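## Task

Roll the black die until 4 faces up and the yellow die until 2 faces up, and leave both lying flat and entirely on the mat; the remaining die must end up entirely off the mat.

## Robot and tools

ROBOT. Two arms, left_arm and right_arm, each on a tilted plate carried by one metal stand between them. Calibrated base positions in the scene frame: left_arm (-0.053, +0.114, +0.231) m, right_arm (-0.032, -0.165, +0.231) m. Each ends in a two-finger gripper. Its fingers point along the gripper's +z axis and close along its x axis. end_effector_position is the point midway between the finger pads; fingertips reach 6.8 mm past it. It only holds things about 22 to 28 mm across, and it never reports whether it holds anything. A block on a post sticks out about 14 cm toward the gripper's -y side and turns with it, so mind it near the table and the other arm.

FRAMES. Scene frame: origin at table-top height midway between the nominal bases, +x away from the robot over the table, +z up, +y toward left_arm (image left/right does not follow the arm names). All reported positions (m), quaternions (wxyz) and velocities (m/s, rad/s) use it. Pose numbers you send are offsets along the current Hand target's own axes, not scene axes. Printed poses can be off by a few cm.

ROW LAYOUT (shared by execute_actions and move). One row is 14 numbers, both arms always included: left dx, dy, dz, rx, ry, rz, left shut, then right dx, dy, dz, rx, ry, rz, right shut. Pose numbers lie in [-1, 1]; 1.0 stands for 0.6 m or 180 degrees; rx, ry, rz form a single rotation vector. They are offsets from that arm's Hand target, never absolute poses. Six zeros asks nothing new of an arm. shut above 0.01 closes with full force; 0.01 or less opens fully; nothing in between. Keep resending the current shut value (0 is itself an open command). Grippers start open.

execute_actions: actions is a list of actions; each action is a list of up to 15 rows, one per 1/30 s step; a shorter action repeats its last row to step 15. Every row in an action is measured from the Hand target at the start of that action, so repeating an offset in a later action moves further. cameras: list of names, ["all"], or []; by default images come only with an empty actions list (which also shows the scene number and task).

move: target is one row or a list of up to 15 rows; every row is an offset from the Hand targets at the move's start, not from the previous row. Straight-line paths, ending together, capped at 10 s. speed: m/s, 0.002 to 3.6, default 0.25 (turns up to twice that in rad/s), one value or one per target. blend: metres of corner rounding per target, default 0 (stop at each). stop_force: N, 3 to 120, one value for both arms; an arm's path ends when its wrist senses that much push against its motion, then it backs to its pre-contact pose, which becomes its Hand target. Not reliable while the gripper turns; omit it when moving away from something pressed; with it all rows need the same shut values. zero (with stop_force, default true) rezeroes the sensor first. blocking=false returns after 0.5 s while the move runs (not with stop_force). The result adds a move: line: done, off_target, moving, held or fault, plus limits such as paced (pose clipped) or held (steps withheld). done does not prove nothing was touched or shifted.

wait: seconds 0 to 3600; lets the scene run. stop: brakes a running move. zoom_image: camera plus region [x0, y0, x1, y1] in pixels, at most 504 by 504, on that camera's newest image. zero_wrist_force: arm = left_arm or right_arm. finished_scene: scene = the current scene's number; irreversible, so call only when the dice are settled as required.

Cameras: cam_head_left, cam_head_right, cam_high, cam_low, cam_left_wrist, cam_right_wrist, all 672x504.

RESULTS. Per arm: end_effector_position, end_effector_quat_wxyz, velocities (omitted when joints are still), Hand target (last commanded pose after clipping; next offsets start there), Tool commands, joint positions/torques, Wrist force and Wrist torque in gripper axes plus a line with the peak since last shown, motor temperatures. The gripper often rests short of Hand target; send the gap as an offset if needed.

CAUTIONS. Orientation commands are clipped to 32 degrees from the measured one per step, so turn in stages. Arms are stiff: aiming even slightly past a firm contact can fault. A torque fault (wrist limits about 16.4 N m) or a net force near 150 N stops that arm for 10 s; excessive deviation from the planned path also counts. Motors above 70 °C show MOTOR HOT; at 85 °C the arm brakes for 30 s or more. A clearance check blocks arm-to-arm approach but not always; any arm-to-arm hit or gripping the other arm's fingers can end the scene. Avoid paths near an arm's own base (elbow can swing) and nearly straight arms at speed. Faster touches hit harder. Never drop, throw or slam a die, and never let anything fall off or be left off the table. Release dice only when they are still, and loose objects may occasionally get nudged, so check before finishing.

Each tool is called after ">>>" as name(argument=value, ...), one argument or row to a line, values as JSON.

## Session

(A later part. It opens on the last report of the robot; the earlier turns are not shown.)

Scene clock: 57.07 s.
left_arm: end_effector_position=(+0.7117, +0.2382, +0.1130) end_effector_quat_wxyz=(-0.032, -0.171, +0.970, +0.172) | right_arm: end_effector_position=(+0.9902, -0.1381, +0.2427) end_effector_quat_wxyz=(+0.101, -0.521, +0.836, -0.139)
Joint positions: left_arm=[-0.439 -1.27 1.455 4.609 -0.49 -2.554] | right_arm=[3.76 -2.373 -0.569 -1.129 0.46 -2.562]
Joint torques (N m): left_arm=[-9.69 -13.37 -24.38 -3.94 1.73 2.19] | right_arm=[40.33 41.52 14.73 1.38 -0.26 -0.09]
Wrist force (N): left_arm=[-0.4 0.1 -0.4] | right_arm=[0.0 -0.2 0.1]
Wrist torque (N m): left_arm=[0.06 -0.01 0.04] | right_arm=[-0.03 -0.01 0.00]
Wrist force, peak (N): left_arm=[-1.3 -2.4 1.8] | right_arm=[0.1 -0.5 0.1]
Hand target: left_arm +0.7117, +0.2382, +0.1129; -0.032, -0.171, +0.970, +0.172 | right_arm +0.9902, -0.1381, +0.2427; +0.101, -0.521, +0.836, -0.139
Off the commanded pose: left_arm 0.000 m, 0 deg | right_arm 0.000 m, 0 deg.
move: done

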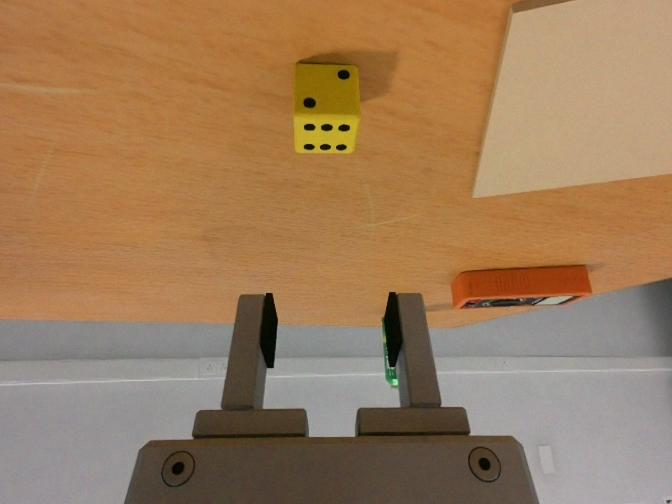

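>>> move(
  target=[-0.004,0.008,0.169,0,0,0,0,0,0,0,0,0,0,0],
  speed=0.12,
  stop_force=10,
  cameras=["cam_left_wrist"],
)

Scene clock: 59.77 s.
left_arm: end_effector_position=(+0.7002, +0.2759, +0.0193) end_effector_quat_wxyz=(-0.032, -0.171, +0.970, +0.172) | right_arm: end_effector_position=(+0.9902, -0.1381, +0.2427) end_effector_quat_wxyz=(+0.101, -0.521, +0.836, -0.139)
Joint positions: left_arm=[-0.291 -1.177 1.513 4.183 -0.499 -2.241] | right_arm=[3.76 -2.373 -0.569 -1.129 0.46 -2.562]
Joint torques (N m): left_arm=[-9.28 -17.18 -1.12 -4.83 -1.1 1.81] | right_arm=[40.11 40.01 14.59 1.36 -0.14 0.17]
Wrist force (N): left_arm=[-0.2 -0.1 -0.2] | right_arm=[0.1 0.1 0.0]
Wrist torque (N m): left_arm=[0.06 0.01 0.04] | right_arm=[0.00 -0.01 -0.01]
Wrist force, peak (N): left_arm=[-0.4 0.2 -1.2] | right_arm=[0.2 -0.6 0.0]
Hand target: left_arm +0.7002, +0.2759, +0.0193; -0.032, -0.171, +0.970, +0.172 | right_arm +0.9902, -0.1381, +0.2427; +0.101, -0.521, +0.836, -0.139
Off the commanded pose: left_arm 0.000 m, 0 deg | right_arm 0.000 m, 0 deg.
move: done

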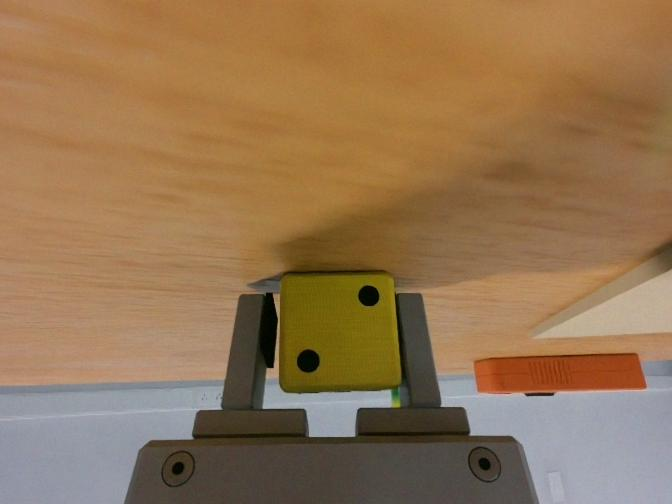

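>>> execute_actions(
  actions=[
    [[0,0,0,0,0,0,1,0,0,0,0,0,0,0]],
  ],
)

>>> move(
  target=[
    [0,0.057,-0.157,0,0,0,1,0,0,0,0,0,0,0],
    [0.2815,0.1315,-0.1137,0.489,0,0,1,0,0,0,0,0,0,0],
  ],
  speed=0.35,
  blend=[0.03,0],
  cameras=["cam_left_wrist","cam_low"],
)

Scene clock: 61.27 s.
left_arm: end_effector_position=(+0.7002, +0.2759, +0.0193) end_effector_quat_wxyz=(-0.032, -0.171, +0.970, +0.172) | right_arm: end_effector_position=(+0.9902, -0.1381, +0.2427) end_effector_quat_wxyz=(+0.101, -0.521, +0.836, -0.139)
Joint positions: left_arm=[-0.291 -1.177 1.513 4.183 -0.499 -2.241] | right_arm=[3.76 -2.373 -0.569 -1.129 0.46 -2.562]
Joint torques (N m): left_arm=[-9.97 -17.39 -0.68 -3.06 -1.05 0.8] | right_arm=[40.31 41.39 15.88 1.46 -0.2 -0.09]
Wrist force (N): left_arm=[-0.2 -0.2 -0.5] | right_arm=[0.2 -0.3 -0.1]
Wrist torque (N m): left_arm=[0.06 0.00 0.04] | right_arm=[-0.03 -0.02 0.00]
Wrist force, peak (N): left_arm=[-0.6 -0.5 -0.3] | right_arm=[0.1 -0.5 -0.1]
Hand target: left_arm +0.7002, +0.2759, +0.0193; -0.032, -0.171, +0.970, +0.172 | right_arm +0.9902, -0.1381, +0.2427; +0.101, -0.521, +0.836, -0.139
Off the commanded pose: left_arm 0.000 m, 0 deg | right_arm 0.000 m, 0 deg.

Scene clock: 64.50 s.
left_arm: end_effector_position=(+0.5245, +0.2657, +0.1110) end_effector_quat_wxyz=(+0.096, -0.145, +0.817, -0.550) | right_arm: end_effector_position=(+0.9902, -0.1381, +0.2427) end_effector_quat_wxyz=(+0.101, -0.521, +0.836, -0.139)
Joint positions: left_arm=[0.123 -1.507 2.136 3.324 -2.233 -1.577] | right_arm=[3.76 -2.373 -0.569 -1.129 0.46 -2.562]
Joint torques (N m): left_arm=[6 -13.28 1.9 -5.09 -2.79 1.96] | right_arm=[39.43 41.8 14.75 1.29 -0.27 0.04]
Wrist force (N): left_arm=[-1.5 -2.2 0.4] | right_arm=[0.1 -0.2 0.2]
Wrist torque (N m): left_arm=[0.03 0.23 0.31] | right_arm=[-0.03 -0.01 -0.01]
Wrist force, peak (N): left_arm=[-1.4 -2.3 0.6] | right_arm=[0.1 -0.6 0.0]
Hand target: left_arm +0.5245, +0.2657, +0.1110; +0.096, -0.145, +0.817, -0.550 | right_arm +0.9902, -0.1381, +0.2427; +0.101, -0.521, +0.836, -0.139
Off the commanded pose: left_arm 0.000 m, 0 deg | right_arm 0.000 m, 0 deg.
move: done
Images, in order (width x height): cam_low 672x504, cam_left_wrist 672x504.

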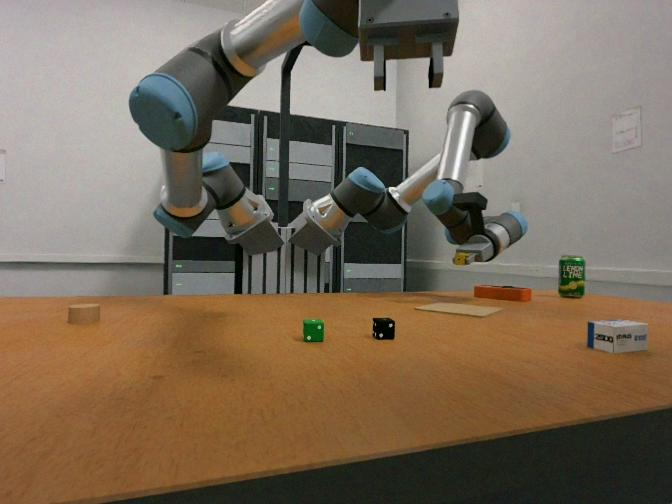

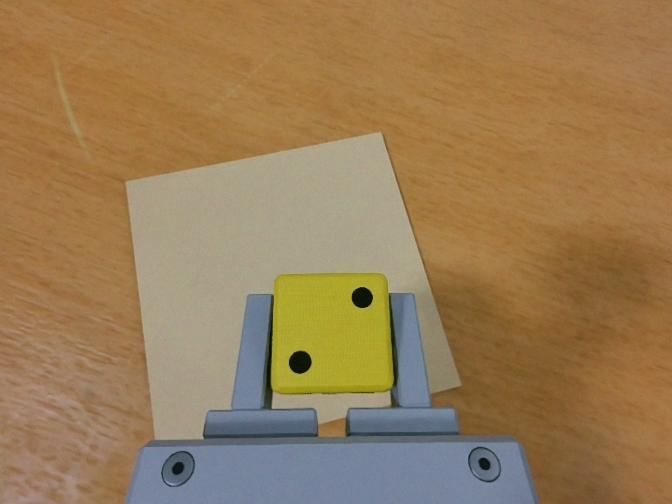

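>>> move(
  target=[0,0.0877,0.05,0,0,0,1,0,0,0,0,0,0,0],
  speed=0.2,
  cameras=[],
)

>>> move(
  target=[0,0.0618,0.025,0,0,0,1,0,0,0,0,0,0,0],
  speed=0.025,
  stop_force=5,
  cameras=["cam_left_wrist","cam_low"],
)

Scene clock: 67.30 s.
left_arm: end_effector_position=(+0.5270, +0.2582, +0.0511) end_effector_quat_wxyz=(+0.096, -0.145, +0.817, -0.550) | right_arm: end_effector_position=(+0.9902, -0.1381, +0.2427) end_effector_quat_wxyz=(+0.101, -0.521, +0.836, -0.139)
Joint positions: left_arm=[0.173 -1.348 2.071 3.259 -2.267 -1.529] | right_arm=[3.76 -2.373 -0.569 -1.129 0.46 -2.562]
Joint torques (N m): left_arm=[6.49 -18.27 -10.79 -5.36 -2.91 1.92] | right_arm=[40.44 41.18 15.12 1.36 -0.27 0.09]
Wrist force (N): left_arm=[-1.3 -1.9 0.6] | right_arm=[-0.1 -0.6 -0.2]
Wrist torque (N m): left_arm=[0.04 0.22 0.31] | right_arm=[-0.06 0.01 0.00]
Wrist force, peak (N): left_arm=[-1.5 -2.9 0.1] | right_arm=[-0.1 -0.6 -0.2]
Hand target: left_arm +0.5270, +0.2581, +0.0510; +0.096, -0.145, +0.817, -0.550 | right_arm +0.9902, -0.1381, +0.2427; +0.101, -0.521, +0.836, -0.139
Off the commanded pose: left_arm 0.000 m, 0 deg | right_arm 0.000 m, 0 deg.
move: done

Scene clock: 69.70 s.
left_arm: end_effector_position=(+0.5269, +0.2582, +0.0214) end_effector_quat_wxyz=(+0.096, -0.145, +0.817, -0.550) | right_arm: end_effector_position=(+0.9902, -0.1381, +0.2427) end_effector_quat_wxyz=(+0.101, -0.521, +0.836, -0.139)
Joint positions: left_arm=[0.202 -1.276 2.032 3.245 -2.286 -1.501] | right_arm=[3.76 -2.373 -0.569 -1.129 0.46 -2.562]
Joint torques (N m): left_arm=[-13.57 -56.32 5.7 0.48 0.73 -1.11] | right_arm=[40.55 41.42 16.24 1.31 -0.15 -0.03]
Wrist force (N): left_arm=[-0.2 -4.7 0.4] | right_arm=[-0.1 -0.1 0.0]
Wrist torque (N m): left_arm=[0.04 0.17 0.32] | right_arm=[-0.02 0.00 0.00]
Wrist force, peak (N): left_arm=[1.4 -9.8 -4.3] | right_arm=[0.2 -0.5 -0.3]
Hand target: left_arm +0.5269, +0.2582, +0.0214; +0.096, -0.145, +0.817, -0.550 (not the last commanded pose) | right_arm +0.9902, -0.1381, +0.2427; +0.101, -0.521, +0.836, -0.139
Off the commanded pose: left_arm 0.010 m, 0 deg | right_arm 0.000 m, 0 deg.
move: contact (left_arm)
Images, in order (width x height): cam_low 672x504, cam_left_wrist 672x504.

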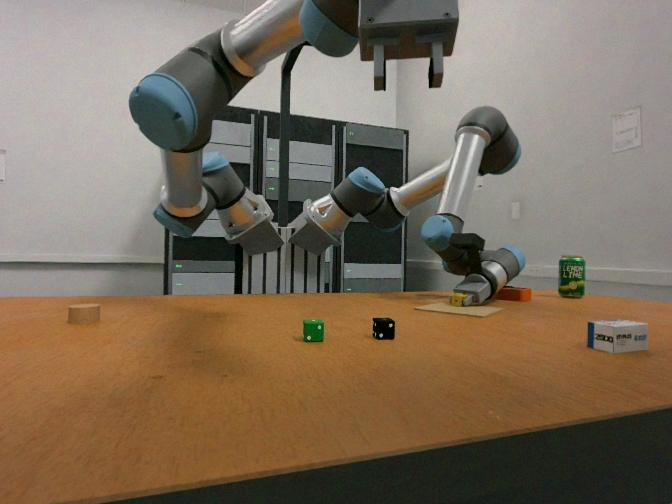

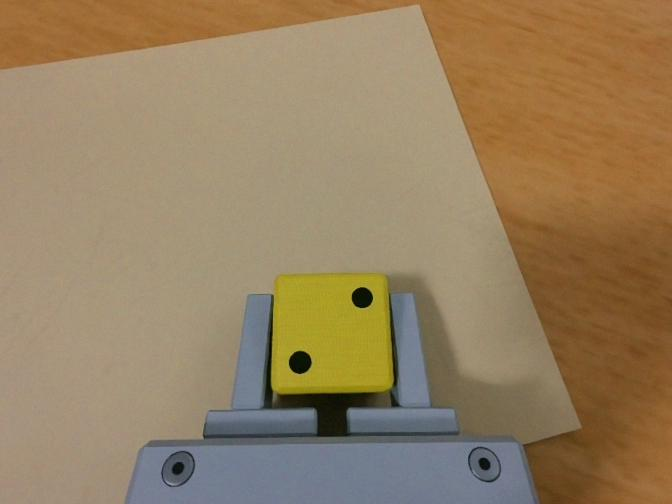

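>>> execute_actions(
  actions=[
    [[0,0,0,0,0,0,0,0,0,0,0,0,0,0]],
  ],
)

>>> move(
  target=[
    [0,0,-0.1667,0,0,0,0,0,0,0,0,0,0,0],
    [0,-0.2775,-0.459,0,0,0,0,0.0397,0.477,0.019,-0.0899,0.0755,0.395,0],
  ],
  speed=0.3,
  blend=[0.02,0],
  cameras=["cam_right_wrist","cam_head_right"],
)

>>> zoom_image(
  camera="cam_head_right",
  region=[290, 230, 370, 300],
)

Scene clock: 74.17 s.
left_arm: end_effector_position=(+0.5269, +0.2582, +0.0214) end_effector_quat_wxyz=(+0.096, -0.145, +0.817, -0.550) | right_arm: end_effector_position=(+0.9902, -0.1381, +0.2427) end_effector_quat_wxyz=(+0.101, -0.521, +0.836, -0.139)
Joint positions: left_arm=[0.202 -1.276 2.032 3.245 -2.286 -1.501] | right_arm=[3.76 -2.373 -0.569 -1.129 0.46 -2.562]
Joint torques (N m): left_arm=[-13.51 -57.45 4.14 0.25 -1.67 -1.22] | right_arm=[40.78 40.66 16.19 1.21 -0.11 0.06]
Wrist force (N): left_arm=[-1.4 -1.9 0.5] | right_arm=[-0.2 -0.2 -0.2]
Wrist torque (N m): left_arm=[0.02 0.21 0.31] | right_arm=[-0.03 0.00 0.00]
Wrist force, peak (N): left_arm=[-0.3 -5.2 -0.1] | right_arm=[0.1 -0.2 -0.5]
Hand target: left_arm +0.5269, +0.2582, +0.0214; +0.096, -0.145, +0.817, -0.550 | right_arm +0.9902, -0.1381, +0.2427; +0.101, -0.521, +0.836, -0.139
Off the commanded pose: left_arm 0.000 m, 0 deg | right_arm 0.000 m, 0 deg.

Scene clock: 76.67 s.
left_arm: end_effector_position=(+0.4764, +0.3984, +0.1838) end_effector_quat_wxyz=(+0.097, -0.145, +0.817, -0.550) | right_arm: end_effector_position=(+0.8283, -0.0750, +0.1722) end_effector_quat_wxyz=(+0.037, -0.146, +0.987, -0.052)
Joint positions: left_arm=[0.37 -1.786 2.074 3.84 -2.388 -1.316] | right_arm=[3.792 -2.141 -1.19 -1.214 0.563 -1.319]
Joint torques (N m): left_arm=[-4.12 -15 -0.12 -5.03 0.65 -1.27] | right_arm=[50.87 57.84 -1.37 -0.13 2.22 2.59]
Wrist force (N): left_arm=[-1.4 -2.1 0.7] | right_arm=[-0.3 0.7 0.0]
Wrist torque (N m): left_arm=[0.03 0.22 0.31] | right_arm=[0.11 0.07 -0.07]
Wrist force, peak (N): left_arm=[-1.0 -4.0 -1.1] | right_arm=[0.3 1.0 0.0]
Hand target: left_arm +0.4764, +0.3984, +0.1838; +0.097, -0.145, +0.817, -0.550 (not the last commanded pose) | right_arm +0.8283, -0.0750, +0.1722; +0.037, -0.146, +0.987, -0.052 (not the last commanded pose)
Off the commanded pose: left_arm 0.105 m, 0 deg | right_arm 0.100 m, 26 deg.
move: held (left_arm; a check stopped the path), off_target (right_arm; braked when a check withheld steps of left_arm); path passed 1 of 2 targets; limits=held
pose unreachable (left arm): on one or more control steps of this call, first in action 0 (counted from 0), this arm could not follow its commanded pose, so it was not sent that pose on those steps. It may still have moved: this result reports where it is.
cause: moving toward the commanded pose would bring two parts of the arm too close to each other (its gripper and another part of the arm, with joints 4 (wrist 1) to 6 (wrist 3) between them, 2 mm apart when it was first held).
Images, in order (width x height): cam_head_right 672x504, cam_right_wrist 672x504.

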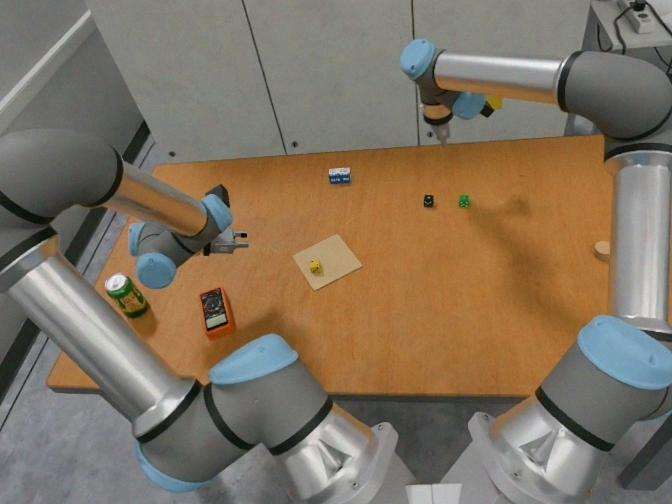

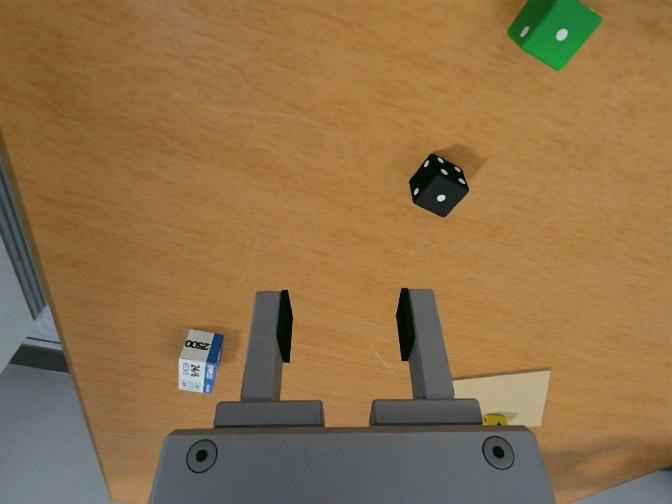

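Scaled by 6.300 from the camera's image (finer frame: 960x720).

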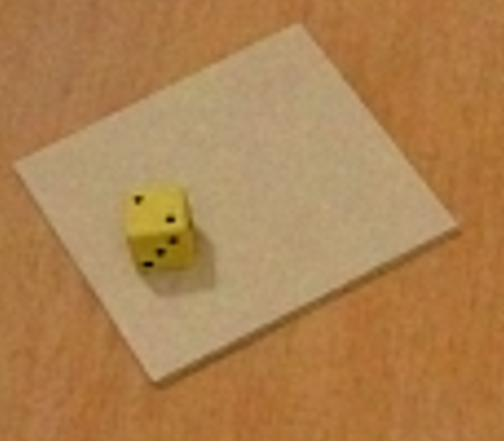

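>>> zoom_image(
  camera="cam_right_wrist",
  region=[400, 145, 480, 225],
)

Scaled by 6.300 from the camera's image (finer frame: 960x720).

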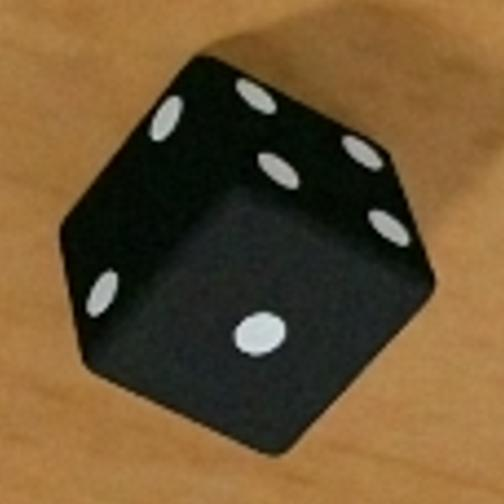

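>>> move(
  target=[0,0,0,0,0,0,0,0.1238,0.1015,0.0437,-0.0318,0.0261,0.1384,0],
  speed=0.3,
  cameras=["cam_right_wrist"],
)

Scene clock: 79.33 s.
left_arm: end_effector_position=(+0.4764, +0.3984, +0.1838) end_effector_quat_wxyz=(+0.097, -0.145, +0.817, -0.550) | right_arm: end_effector_position=(+0.7425, -0.0411, +0.1350) end_effector_quat_wxyz=(+0.000, +0.071, +0.997, +0.001)
Joint positions: left_arm=[0.37 -1.786 2.074 3.84 -2.388 -1.316] | right_arm=[3.799 -2.085 -1.444 -1.068 0.688 -0.837]
Joint torques (N m): left_arm=[-2.81 -14.31 0.93 -5.11 0.68 -0.96] | right_arm=[47.47 55.02 -2.82 3.6 2.34 2.79]
Wrist force (N): left_arm=[-1.3 -1.9 0.6] | right_arm=[-0.1 0.2 -0.2]
Wrist torque (N m): left_arm=[0.05 0.21 0.30] | right_arm=[0.07 0.02 -0.04]
Wrist force, peak (N): left_arm=[-1.6 -2.2 0.7] | right_arm=[0.2 0.6 -0.5]
Hand target: left_arm +0.4764, +0.3984, +0.1838; +0.097, -0.145, +0.817, -0.550 | right_arm +0.7424, -0.0411, +0.1350; +0.000, +0.071, +0.997, +0.001
Off the commanded pose: left_arm 0.000 m, 0 deg | right_arm 0.000 m, 0 deg.
move: done

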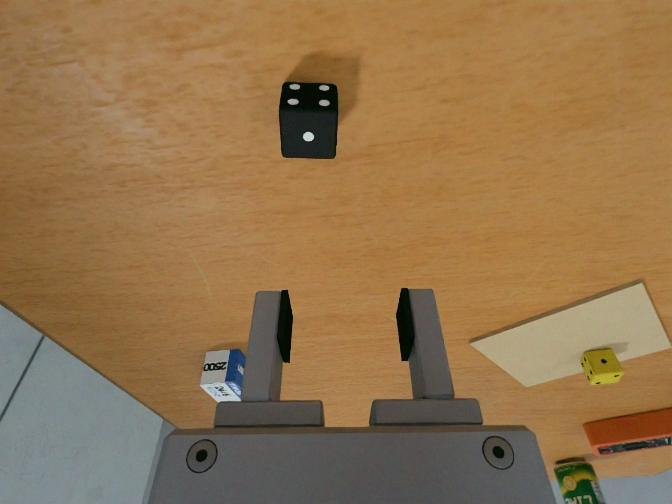

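>>> move(
  target=[0,0,0,0,0,0,0,-0.0262,0.0267,0.12,0,0,0,0],
  speed=0.25,
  cameras=["cam_right_wrist"],
)

Scene clock: 80.90 s.
left_arm: end_effector_position=(+0.4764, +0.3984, +0.1838) end_effector_quat_wxyz=(+0.097, -0.145, +0.817, -0.550) | right_arm: end_effector_position=(+0.7602, -0.0274, +0.0631) end_effector_quat_wxyz=(+0.000, +0.071, +0.997, +0.001)
Joint positions: left_arm=[0.37 -1.786 2.074 3.84 -2.388 -1.316] | right_arm=[3.721 -2.227 -1.358 -0.921 0.7 -0.956]
Joint torques (N m): left_arm=[-3.62 -15.41 0.52 -5.08 0.59 -1.31] | right_arm=[18.59 14.17 22.47 3.42 2.38 -2.94]
Wrist force (N): left_arm=[-1.3 -1.9 0.7] | right_arm=[0.0 0.7 0.0]
Wrist torque (N m): left_arm=[0.04 0.20 0.30] | right_arm=[0.12 0.04 0.15]
Wrist force, peak (N): left_arm=[-1.3 -2.2 0.9] | right_arm=[0.0 0.4 -1.6]
Hand target: left_arm +0.4764, +0.3984, +0.1838; +0.097, -0.145, +0.817, -0.550 | right_arm +0.7603, -0.0274, +0.0630; +0.000, +0.071, +0.997, +0.001
Off the commanded pose: left_arm 0.000 m, 0 deg | right_arm 0.000 m, 0 deg.
move: done

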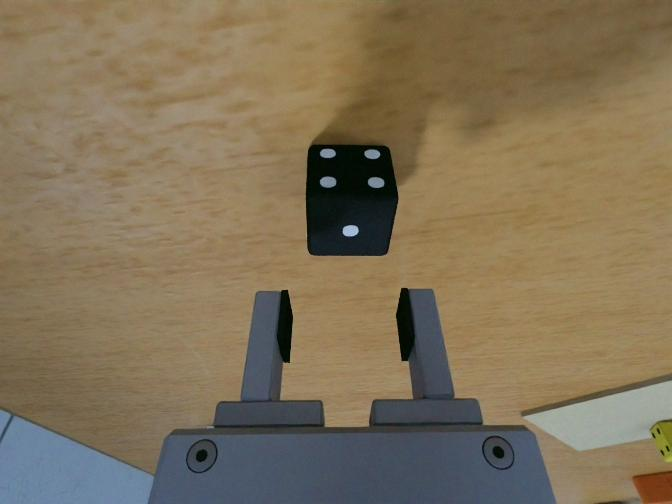

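>>> move(
  target=[0,0,0,0,0,0,0,0.0035,0.0025,0.077,0,0,0,0],
  speed=0.12,
  stop_force=10,
  cameras=["cam_right_wrist","cam_low"],
)

Scene clock: 83.53 s.
left_arm: end_effector_position=(+0.4764, +0.3984, +0.1838) end_effector_quat_wxyz=(+0.097, -0.145, +0.817, -0.550) | right_arm: end_effector_position=(+0.7584, -0.0256, +0.0174) end_effector_quat_wxyz=(+0.000, +0.071, +0.997, +0.001)
Joint positions: left_arm=[0.37 -1.786 2.074 3.84 -2.388 -1.316] | right_arm=[3.675 -2.295 -1.338 -0.819 0.711 -1.026]
Joint torques (N m): left_arm=[-2.78 -14.25 1.26 -5.23 0.53 -0.94] | right_arm=[38.16 55.32 -3.62 -0.35 -1.78 2.19]
Wrist force (N): left_arm=[-1.2 -1.9 0.7] | right_arm=[2.4 -0.1 -11.1]
Wrist torque (N m): left_arm=[0.04 0.20 0.30] | right_arm=[0.04 -0.15 0.14]
Wrist force, peak (N): left_arm=[-1.5 -2.2 0.8] | right_arm=[4.0 -2.1 -14.3]
Hand target: left_arm +0.4764, +0.3984, +0.1838; +0.097, -0.145, +0.817, -0.550 | right_arm +0.7584, -0.0256, +0.0174; +0.000, +0.071, +0.997, +0.001 (not the last commanded pose)
Off the commanded pose: left_arm 0.000 m, 0 deg | right_arm 0.001 m, 0 deg.
move: contact (right_arm)
Images, in order (width x height): cam_low 672x504, cam_right_wrist 672x504.

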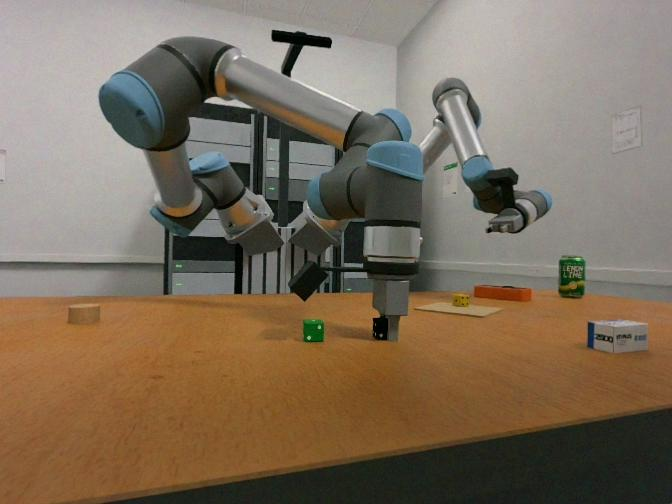

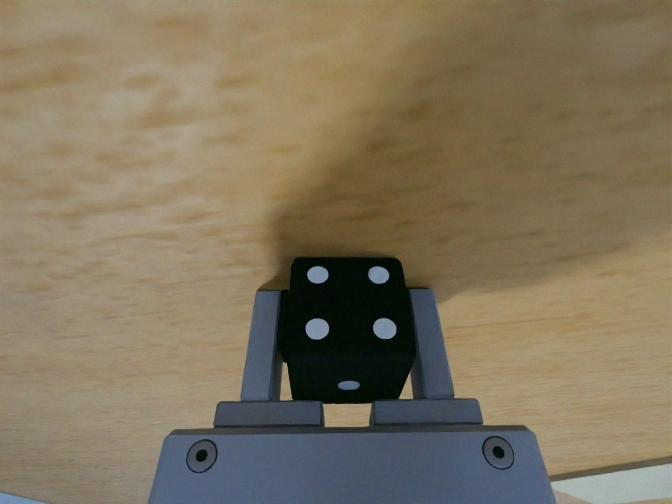

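>>> move(
  target=[0,0,0,0,0,0,0,0.001,0,-0.006,0,0,0,0],
  speed=0.1,
  cameras=["cam_right_wrist"],
)

>>> zoom_image(
  camera="cam_right_wrist",
  region=[240, 240, 460, 420],
)

Scene clock: 84.53 s.
left_arm: end_effector_position=(+0.4764, +0.3984, +0.1838) end_effector_quat_wxyz=(+0.097, -0.145, +0.817, -0.550) | right_arm: end_effector_position=(+0.7578, -0.0255, +0.0209) end_effector_quat_wxyz=(+0.000, +0.071, +0.997, +0.001)
Joint positions: left_arm=[0.37 -1.786 2.074 3.84 -2.388 -1.316] | right_arm=[3.679 -2.289 -1.343 -0.825 0.71 -1.02]
Joint torques (N m): left_arm=[-4.03 -14.86 0.88 -4.69 0.74 -1.07] | right_arm=[51.3 61.97 -2.91 -0.15 -1.91 2.2]
Wrist force (N): left_arm=[-1.3 -2.0 0.6] | right_arm=[0.1 0.9 -0.1]
Wrist torque (N m): left_arm=[0.03 0.20 0.31] | right_arm=[0.13 0.04 0.14]
Wrist force, peak (N): left_arm=[-1.5 -2.2 0.7] | right_arm=[2.5 0.0 -11.3]
Hand target: left_arm +0.4764, +0.3984, +0.1838; +0.097, -0.145, +0.817, -0.550 | right_arm +0.7578, -0.0255, +0.0210; +0.000, +0.071, +0.997, +0.001
Off the commanded pose: left_arm 0.000 m, 0 deg | right_arm 0.000 m, 0 deg.
move: done

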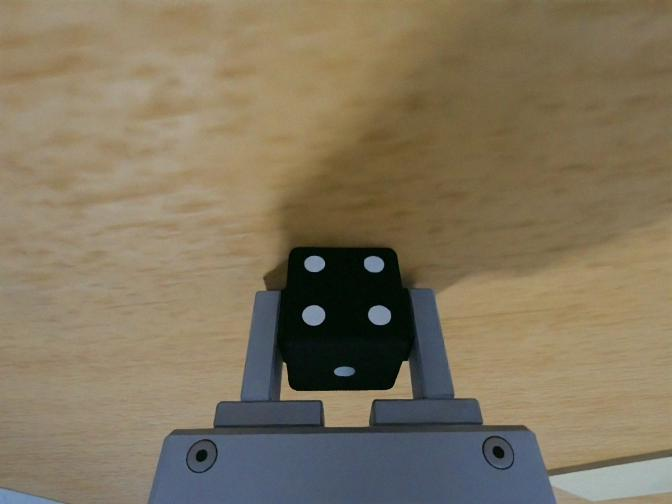

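Scaled by 2.291 from the camera's image (finer frame: 960x720).

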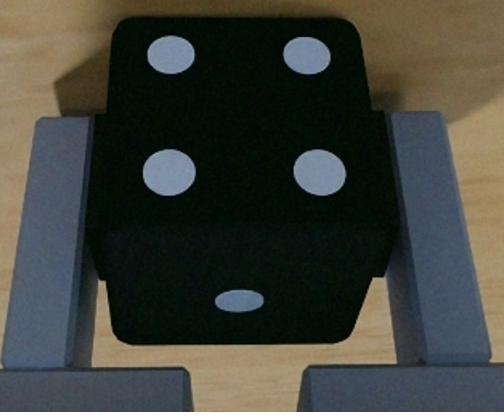

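>>> execute_actions(
  actions=[
    [[0,0,0,0,0,0,0,0,0,0,0,0,0,1]],
  ],
)

>>> move(
  target=[
    [0,0,0,0,0,0,0,0,0,-0.25,0,0,0,1],
    [0,0,0,0,0,0,0,0.3207,0.3583,-0.198,0.029,-0.572,-0.787,1],
  ],
  speed=0.35,
  blend=[0.03,0],
  cameras=["cam_right_wrist","cam_low"],
)

Scene clock: 86.90 s.
left_arm: end_effector_position=(+0.4764, +0.3984, +0.1838) end_effector_quat_wxyz=(+0.097, -0.145, +0.817, -0.550) | right_arm: end_effector_position=(+0.7578, -0.0255, +0.0210) end_effector_quat_wxyz=(+0.000, +0.071, +0.997, +0.001)
Joint positions: left_arm=[0.37 -1.786 2.074 3.84 -2.388 -1.316] | right_arm=[3.679 -2.289 -1.343 -0.825 0.71 -1.02]
Joint torques (N m): left_arm=[-2.89 -15.53 1.63 -4.66 0.57 -1.13] | right_arm=[51.57 60.65 -1.45 0.53 -2.05 2.16]
Wrist force (N): left_arm=[-1.3 -1.9 0.7] | right_arm=[-0.2 0.8 0.1]
Wrist torque (N m): left_arm=[0.04 0.20 0.31] | right_arm=[0.12 0.06 0.14]
Wrist force, peak (N): left_arm=[-1.4 -2.3 0.7] | right_arm=[-0.3 1.0 -0.1]
Hand target: left_arm +0.4764, +0.3984, +0.1838; +0.097, -0.145, +0.817, -0.550 | right_arm +0.7578, -0.0255, +0.0210; +0.000, +0.071, +0.997, +0.001
Off the commanded pose: left_arm 0.000 m, 0 deg | right_arm 0.000 m, 0 deg.

Scene clock: 92.43 s.
left_arm: end_effector_position=(+0.4764, +0.3984, +0.1838) end_effector_quat_wxyz=(+0.097, -0.145, +0.817, -0.550) | right_arm: end_effector_position=(+0.5979, +0.2145, +0.1400) end_effector_quat_wxyz=(-0.584, +0.802, -0.099, +0.072)
Joint positions: left_arm=[0.37 -1.786 2.074 3.84 -2.388 -1.316] | right_arm=[3.812 -2.449 -1.751 0.402 1.727 -4.205]
Joint torques (N m): left_arm=[-1.83 -15.86 0.27 -4.88 0.81 -1.15] | right_arm=[18.02 54.79 18.14 -0.02 4.24 -2.39]
Wrist force (N): left_arm=[-1.3 -2.2 0.7] | right_arm=[0.6 -1.1 0.8]
Wrist torque (N m): left_arm=[0.01 0.21 0.30] | right_arm=[-0.39 -0.13 0.01]
Wrist force, peak (N): left_arm=[-1.2 -2.4 0.8] | right_arm=[0.7 -1.4 1.1]
Hand target: left_arm +0.4764, +0.3984, +0.1838; +0.097, -0.145, +0.817, -0.550 | right_arm +0.5979, +0.2145, +0.1400; -0.584, +0.802, -0.099, +0.072
Off the commanded pose: left_arm 0.000 m, 0 deg | right_arm 0.000 m, 0 deg.
move: done
Images, in order (width x height): cam_low 672x504, cam_right_wrist 672x504.

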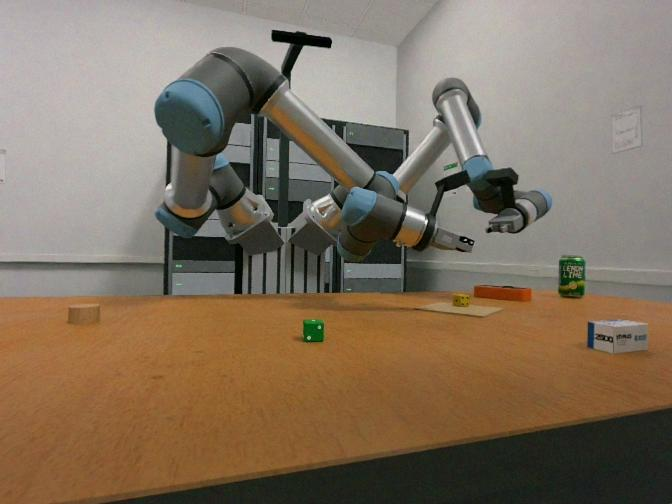

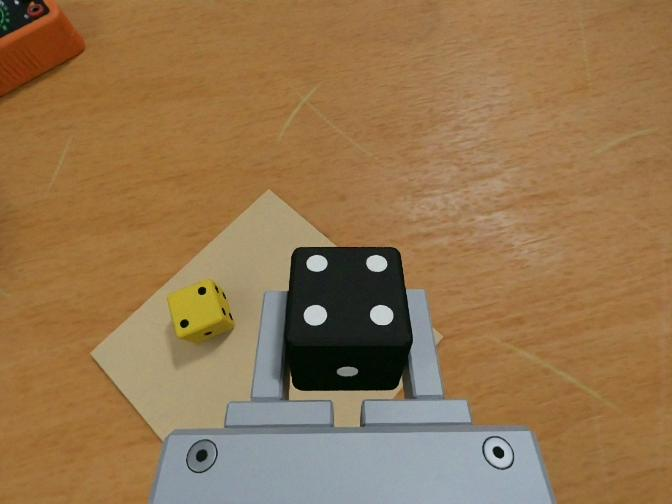

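>>> move(
  target=[0,0,0,0,0,0,0,0,0.1427,0.0464,0,0,0,1],
  speed=0.2,
  cameras=["cam_low"],
)

>>> zoom_image(
  camera="cam_low",
  region=[320, 190, 520, 340],
)

Scene clock: 95.10 s.
left_arm: end_effector_position=(+0.4764, +0.3984, +0.1838) end_effector_quat_wxyz=(+0.097, -0.145, +0.817, -0.550) | right_arm: end_effector_position=(+0.5978, +0.2147, +0.0501) end_effector_quat_wxyz=(-0.584, +0.802, -0.099, +0.072)
Joint positions: left_arm=[0.37 -1.786 2.074 3.84 -2.388 -1.316] | right_arm=[3.696 -2.593 -1.64 0.42 1.819 -4.278]
Joint torques (N m): left_arm=[-4.28 -15.42 0.79 -4.98 0.43 -1.32] | right_arm=[20.47 10.44 14.28 -0.02 4.15 -2.88]
Wrist force (N): left_arm=[-1.5 -1.9 0.7] | right_arm=[0.7 -1.1 1.1]
Wrist torque (N m): left_arm=[0.05 0.22 0.30] | right_arm=[-0.41 -0.13 0.04]
Wrist force, peak (N): left_arm=[-1.7 -2.3 0.6] | right_arm=[0.4 -2.4 0.2]
Hand target: left_arm +0.4764, +0.3984, +0.1838; +0.097, -0.145, +0.817, -0.550 | right_arm +0.5978, +0.2147, +0.0500; -0.584, +0.802, -0.099, +0.072
Off the commanded pose: left_arm 0.000 m, 0 deg | right_arm 0.000 m, 0 deg.
move: done

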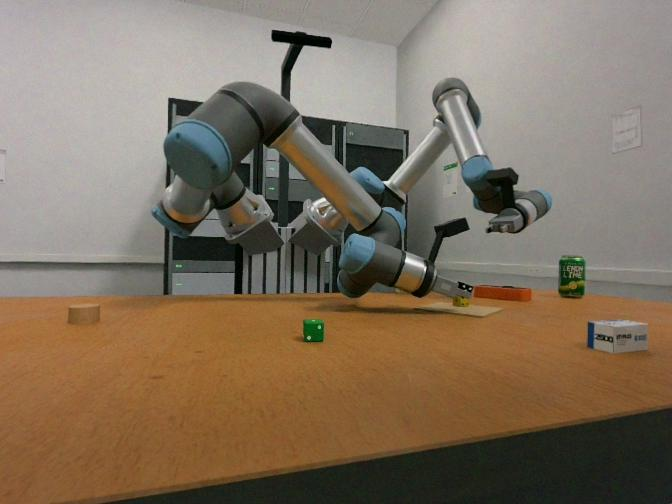

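Scaled by 2.520 from the camera's image (finer frame: 960x720).

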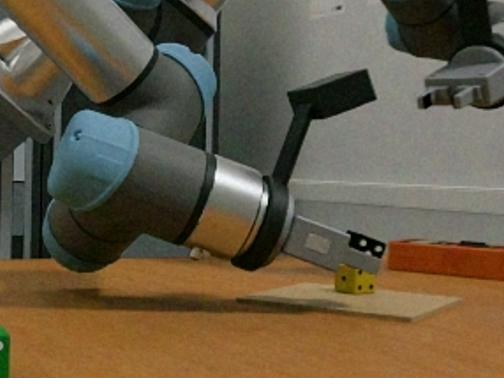

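>>> move(
  target=[0,0,0,0,0,0,0,0,-0.0475,-0.0155,0,-0.1585,-0.0515,1],
  speed=0.25,
  cameras=["cam_low","cam_right_wrist"],
)

>>> zoom_image(
  camera="cam_low",
  region=[320, 190, 520, 340],
)

Scene clock: 98.33 s.
left_arm: end_effector_position=(+0.4764, +0.3984, +0.1838) end_effector_quat_wxyz=(+0.097, -0.145, +0.817, -0.550) | right_arm: end_effector_position=(+0.5978, +0.2146, +0.0800) end_effector_quat_wxyz=(-0.583, +0.801, +0.112, -0.082)
Joint positions: left_arm=[0.37 -1.786 2.074 3.84 -2.388 -1.316] | right_arm=[3.692 -2.443 -1.538 -0.337 1.957 -4.607]
Joint torques (N m): left_arm=[-2.77 -15.07 -0.14 -5.2 0.4 -1] | right_arm=[52.16 60.25 18.3 -0.02 4.32 -2.83]
Wrist force (N): left_arm=[-1.2 -2.1 0.7] | right_arm=[0.6 -0.9 1.0]
Wrist torque (N m): left_arm=[0.03 0.19 0.30] | right_arm=[-0.39 -0.14 -0.01]
Wrist force, peak (N): left_arm=[-1.5 -2.2 0.6] | right_arm=[0.8 -1.1 1.3]
Hand target: left_arm +0.4764, +0.3984, +0.1838; +0.097, -0.145, +0.817, -0.550 | right_arm +0.5978, +0.2146, +0.0800; -0.583, +0.801, +0.112, -0.082
Off the commanded pose: left_arm 0.000 m, 0 deg | right_arm 0.000 m, 0 deg.
move: done

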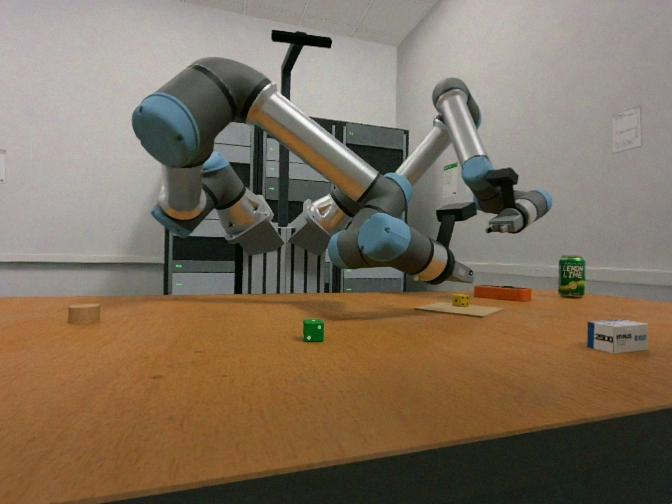

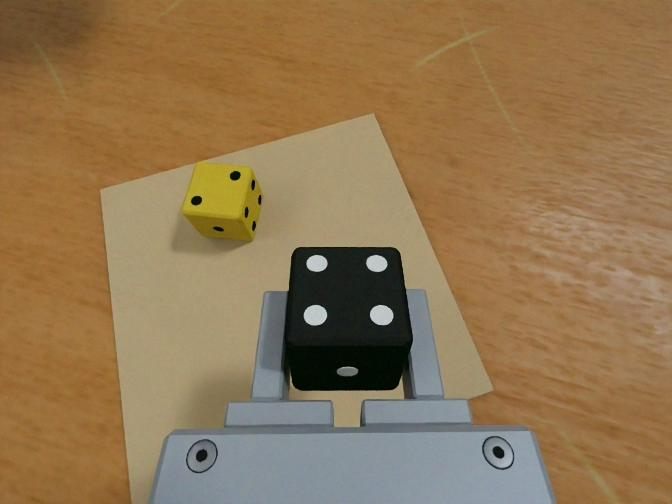

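Scaled by 2.520 from the camera's image (finer frame: 960x720).

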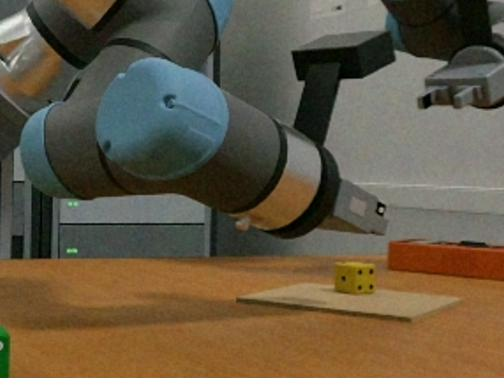

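>>> move(
  target=[0,0,0,0,0,0,0,0,0.0396,0.0129,0.0222,0,0,1],
  speed=0.15,
  cameras=[],
)

>>> move(
  target=[0,0,0,0,0,0,0,0,0.0566,0.0141,0,0,0,1],
  speed=0.02,
  stop_force=5,
  cameras=["cam_low","cam_right_wrist"],
)

>>> zoom_image(
  camera="cam_low",
  region=[400, 230, 520, 330],
)

Scene clock: 100.67 s.
left_arm: end_effector_position=(+0.4764, +0.3984, +0.1838) end_effector_quat_wxyz=(+0.097, -0.145, +0.817, -0.550) | right_arm: end_effector_position=(+0.5978, +0.2146, +0.0551) end_effector_quat_wxyz=(-0.610, +0.780, +0.109, -0.085)
Joint positions: left_arm=[0.37 -1.786 2.074 3.84 -2.388 -1.316] | right_arm=[3.647 -2.496 -1.496 -0.34 2.043 -4.651]
Joint torques (N m): left_arm=[-2.55 -16.11 1 -4.93 0.36 -1.02] | right_arm=[20.03 18.14 19.42 -0.13 4.14 -2.84]
Wrist force (N): left_arm=[-1.0 -1.8 0.6] | right_arm=[0.8 -1.0 1.0]
Wrist torque (N m): left_arm=[0.06 0.18 0.30] | right_arm=[-0.42 -0.14 0.00]
Wrist force, peak (N): left_arm=[-1.4 -2.3 0.5] | right_arm=[0.9 -2.2 0.6]
Hand target: left_arm +0.4764, +0.3984, +0.1838; +0.097, -0.145, +0.817, -0.550 | right_arm +0.5978, +0.2147, +0.0550; -0.610, +0.780, +0.109, -0.085
Off the commanded pose: left_arm 0.000 m, 0 deg | right_arm 0.000 m, 0 deg.
move: done

Scene clock: 103.43 s.
left_arm: end_effector_position=(+0.4764, +0.3984, +0.1838) end_effector_quat_wxyz=(+0.097, -0.145, +0.817, -0.550) | right_arm: end_effector_position=(+0.5978, +0.2147, +0.0271) end_effector_quat_wxyz=(-0.610, +0.780, +0.109, -0.085)
Joint positions: left_arm=[0.37 -1.786 2.074 3.84 -2.388 -1.316] | right_arm=[3.617 -2.539 -1.458 -0.349 2.054 -4.682]
Joint torques (N m): left_arm=[-3.16 -15.99 0.45 -4.71 0.46 -1.36] | right_arm=[48.96 59.83 -5.55 3.12 -1.28 2.19]
Wrist force (N): left_arm=[-1.6 -2.2 0.3] | right_arm=[1.1 -5.7 1.6]
Wrist torque (N m): left_arm=[0.01 0.24 0.30] | right_arm=[-0.79 -0.17 0.00]
Wrist force, peak (N): left_arm=[-1.7 -2.3 0.4] | right_arm=[-1.7 -16.6 -5.1]
Hand target: left_arm +0.4764, +0.3984, +0.1838; +0.097, -0.145, +0.817, -0.550 | right_arm +0.5978, +0.2147, +0.0271; -0.610, +0.780, +0.109, -0.085 (not the last commanded pose)
Off the commanded pose: left_arm 0.000 m, 0 deg | right_arm 0.007 m, 0 deg.
move: contact (right_arm)

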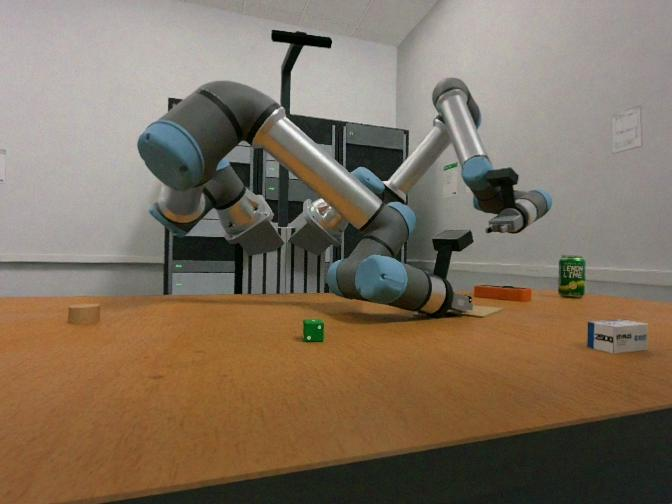

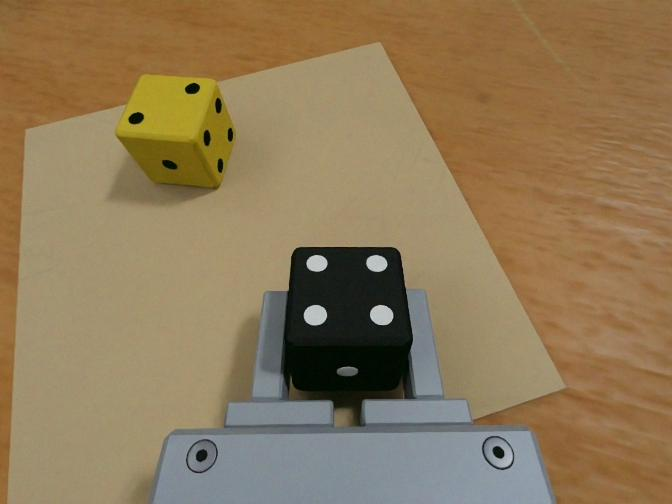

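Scaled by 4.200 from the camera's image (finer frame: 960x720).

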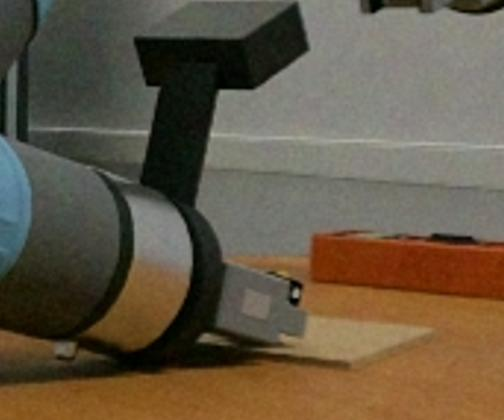

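>>> move(
  target=[0,0,0,0,0,0,0,0,-0.0137,-0.0034,-0.0444,0,0,1],
  speed=0.1,
  cameras=[],
)

>>> move(
  target=[0,0,0,0,0,0,0,0,0.0463,0.0188,0,0,0,1],
  speed=0.015,
  stop_force=5,
  cameras=["cam_low"],
)

>>> zoom_image(
  camera="cam_low",
  region=[400, 230, 520, 330],
)

Scene clock: 105.90 s.
left_arm: end_effector_position=(+0.4764, +0.3984, +0.1838) end_effector_quat_wxyz=(+0.097, -0.145, +0.817, -0.550) | right_arm: end_effector_position=(+0.5978, +0.2147, +0.0356) end_effector_quat_wxyz=(-0.555, +0.820, +0.115, -0.078)
Joint positions: left_arm=[0.37 -1.786 2.074 3.84 -2.388 -1.316] | right_arm=[3.661 -2.497 -1.498 -0.34 1.899 -4.64]
Joint torques (N m): left_arm=[-3.1 -15.5 1.77 -4.74 0.62 -1.03] | right_arm=[53.27 60.76 -4.78 3.92 -0.98 2.43]
Wrist force (N): left_arm=[-1.4 -1.9 0.5] | right_arm=[0.7 -0.8 0.7]
Wrist torque (N m): left_arm=[0.05 0.21 0.30] | right_arm=[-0.35 -0.12 -0.16]
Wrist force, peak (N): left_arm=[-1.6 -2.1 0.8] | right_arm=[1.1 -6.0 1.6]
Hand target: left_arm +0.4764, +0.3984, +0.1838; +0.097, -0.145, +0.817, -0.550 | right_arm +0.5978, +0.2147, +0.0356; -0.555, +0.821, +0.115, -0.078
Off the commanded pose: left_arm 0.000 m, 0 deg | right_arm 0.000 m, 0 deg.
move: done

Scene clock: 108.03 s.
left_arm: end_effector_position=(+0.4764, +0.3984, +0.1838) end_effector_quat_wxyz=(+0.097, -0.145, +0.817, -0.550) | right_arm: end_effector_position=(+0.5978, +0.2147, +0.0236) end_effector_quat_wxyz=(-0.555, +0.821, +0.115, -0.078)
Joint positions: left_arm=[0.37 -1.786 2.074 3.84 -2.388 -1.316] | right_arm=[3.648 -2.516 -1.483 -0.341 1.903 -4.653]
Joint torques (N m): left_arm=[-2.19 -14.66 0.43 -4.75 0.4 -1.18] | right_arm=[48.12 59.48 -5.61 2.39 -1.96 2.26]
Wrist force (N): left_arm=[-1.3 -1.9 0.6] | right_arm=[1.0 -6.3 0.8]
Wrist torque (N m): left_arm=[0.04 0.21 0.30] | right_arm=[-0.35 -0.12 -0.24]
Wrist force, peak (N): left_arm=[-1.7 -2.2 0.8] | right_arm=[-1.2 -8.6 -4.1]
Hand target: left_arm +0.4764, +0.3984, +0.1838; +0.097, -0.145, +0.817, -0.550 | right_arm +0.5978, +0.2147, +0.0236; -0.555, +0.821, +0.115, -0.078 (not the last commanded pose)
Off the commanded pose: left_arm 0.000 m, 0 deg | right_arm 0.018 m, 0 deg.
move: contact (right_arm)

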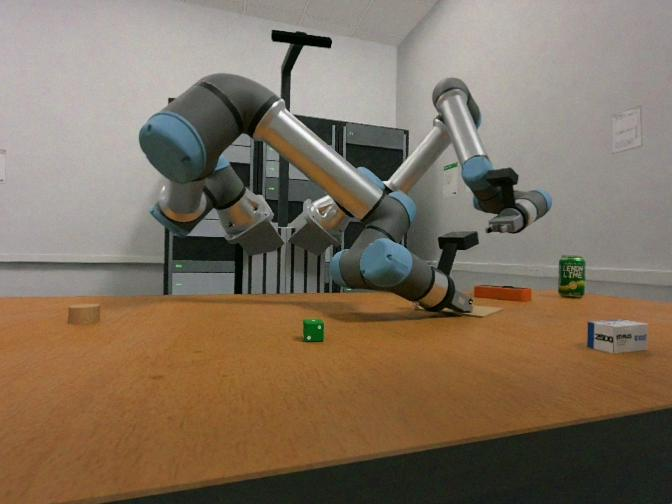

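Scaled by 4.200 from the camera's image (finer frame: 960x720).

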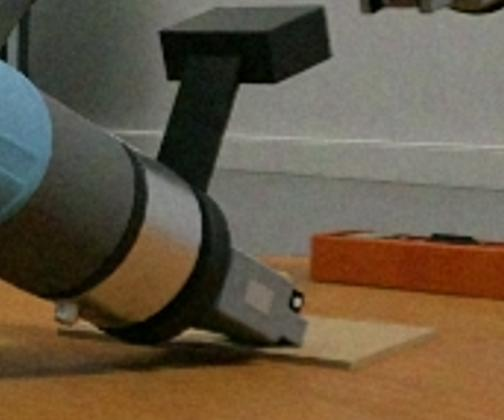

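>>> execute_actions(
  actions=[
    [[0,0,0,0,0,0,0,0,0,0,0,0,0,0]],
  ],
)

>>> move(
  target=[0,0,0,0,0,0,0,0,0,-0.15,0,0,0,0],
  speed=0.2,
  cameras=["cam_right_wrist","cam_low"],
)

Scene clock: 109.33 s.
left_arm: end_effector_position=(+0.4764, +0.3984, +0.1838) end_effector_quat_wxyz=(+0.097, -0.145, +0.817, -0.550) | right_arm: end_effector_position=(+0.5978, +0.2147, +0.0237) end_effector_quat_wxyz=(-0.555, +0.821, +0.115, -0.078)
Joint positions: left_arm=[0.37 -1.786 2.074 3.84 -2.388 -1.316] | right_arm=[3.648 -2.516 -1.483 -0.341 1.903 -4.653]
Joint torques (N m): left_arm=[-1.59 -14.88 0.21 -4.42 0.4 -0.99] | right_arm=[48.79 54.13 -3.62 2.44 -2.05 2.3]
Wrist force (N): left_arm=[-1.3 -1.9 0.3] | right_arm=[-1.2 -7.1 -1.1]
Wrist torque (N m): left_arm=[0.04 0.20 0.30] | right_arm=[-0.36 -0.08 -0.26]
Wrist force, peak (N): left_arm=[-1.5 -2.1 0.6] | right_arm=[-1.4 -7.2 -0.8]
Hand target: left_arm +0.4764, +0.3984, +0.1838; +0.097, -0.145, +0.817, -0.550 | right_arm +0.5978, +0.2147, +0.0236; -0.555, +0.821, +0.115, -0.078
Off the commanded pose: left_arm 0.000 m, 0 deg | right_arm 0.000 m, 0 deg.

Scene clock: 110.40 s.
left_arm: end_effector_position=(+0.4764, +0.3984, +0.1838) end_effector_quat_wxyz=(+0.097, -0.145, +0.817, -0.550) | right_arm: end_effector_position=(+0.6207, +0.1345, +0.0571) end_effector_quat_wxyz=(-0.555, +0.821, +0.115, -0.078) end_effector_velocity=(+0.001, -0.002, +0.001) end_effector_angular_velocity=(+0.000, -0.001, -0.001)
Joint positions: left_arm=[0.37 -1.786 2.074 3.84 -2.388 -1.316] | right_arm=[3.604 -2.337 -1.575 -0.442 1.919 -4.696]
Joint velocities: left_arm=[within noise] | right_arm=[0 0.005 -0.001 -0.002 0 0]
Joint torques (N m): left_arm=[-2.3 -16.15 -0.03 -4.57 0.4 -0.85] | right_arm=[15.83 60.78 -4.05 -0.08 4.36 -2.68]
Wrist force (N): left_arm=[-1.4 -1.9 0.3] | right_arm=[0.5 -1.2 0.7]
Wrist torque (N m): left_arm=[0.05 0.21 0.31] | right_arm=[-0.38 -0.11 0.05]
Wrist force, peak (N): left_arm=[-1.4 -2.4 0.6] | right_arm=[-1.1 -7.1 -0.8]
Hand target: left_arm +0.4764, +0.3984, +0.1838; +0.097, -0.145, +0.817, -0.550 | right_arm +0.6207, +0.1344, +0.0572; -0.555, +0.821, +0.115, -0.078
Off the commanded pose: left_arm 0.000 m, 0 deg | right_arm 0.000 m, 0 deg.
move: done
Images, in order (width x height): cam_low 672x504, cam_right_wrist 672x504.

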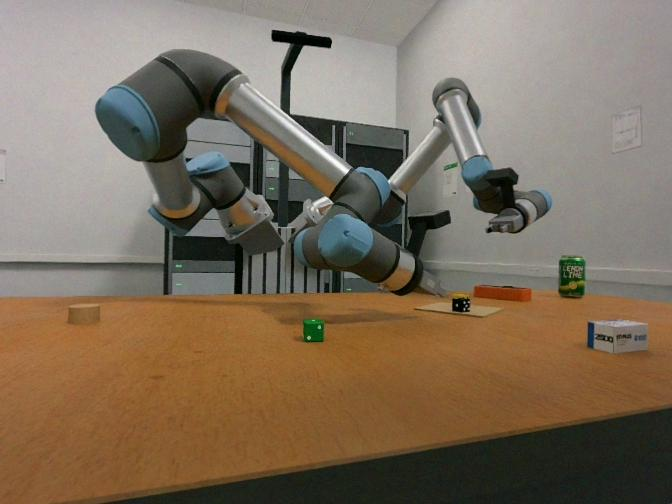

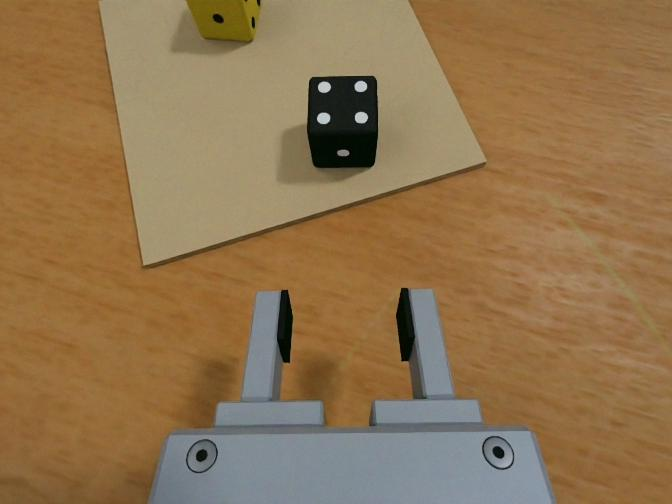

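Settled, 4 on top, fully on the mat.

>>> finished_scene(
  scene=2,
)

The scene is finished: the task was done.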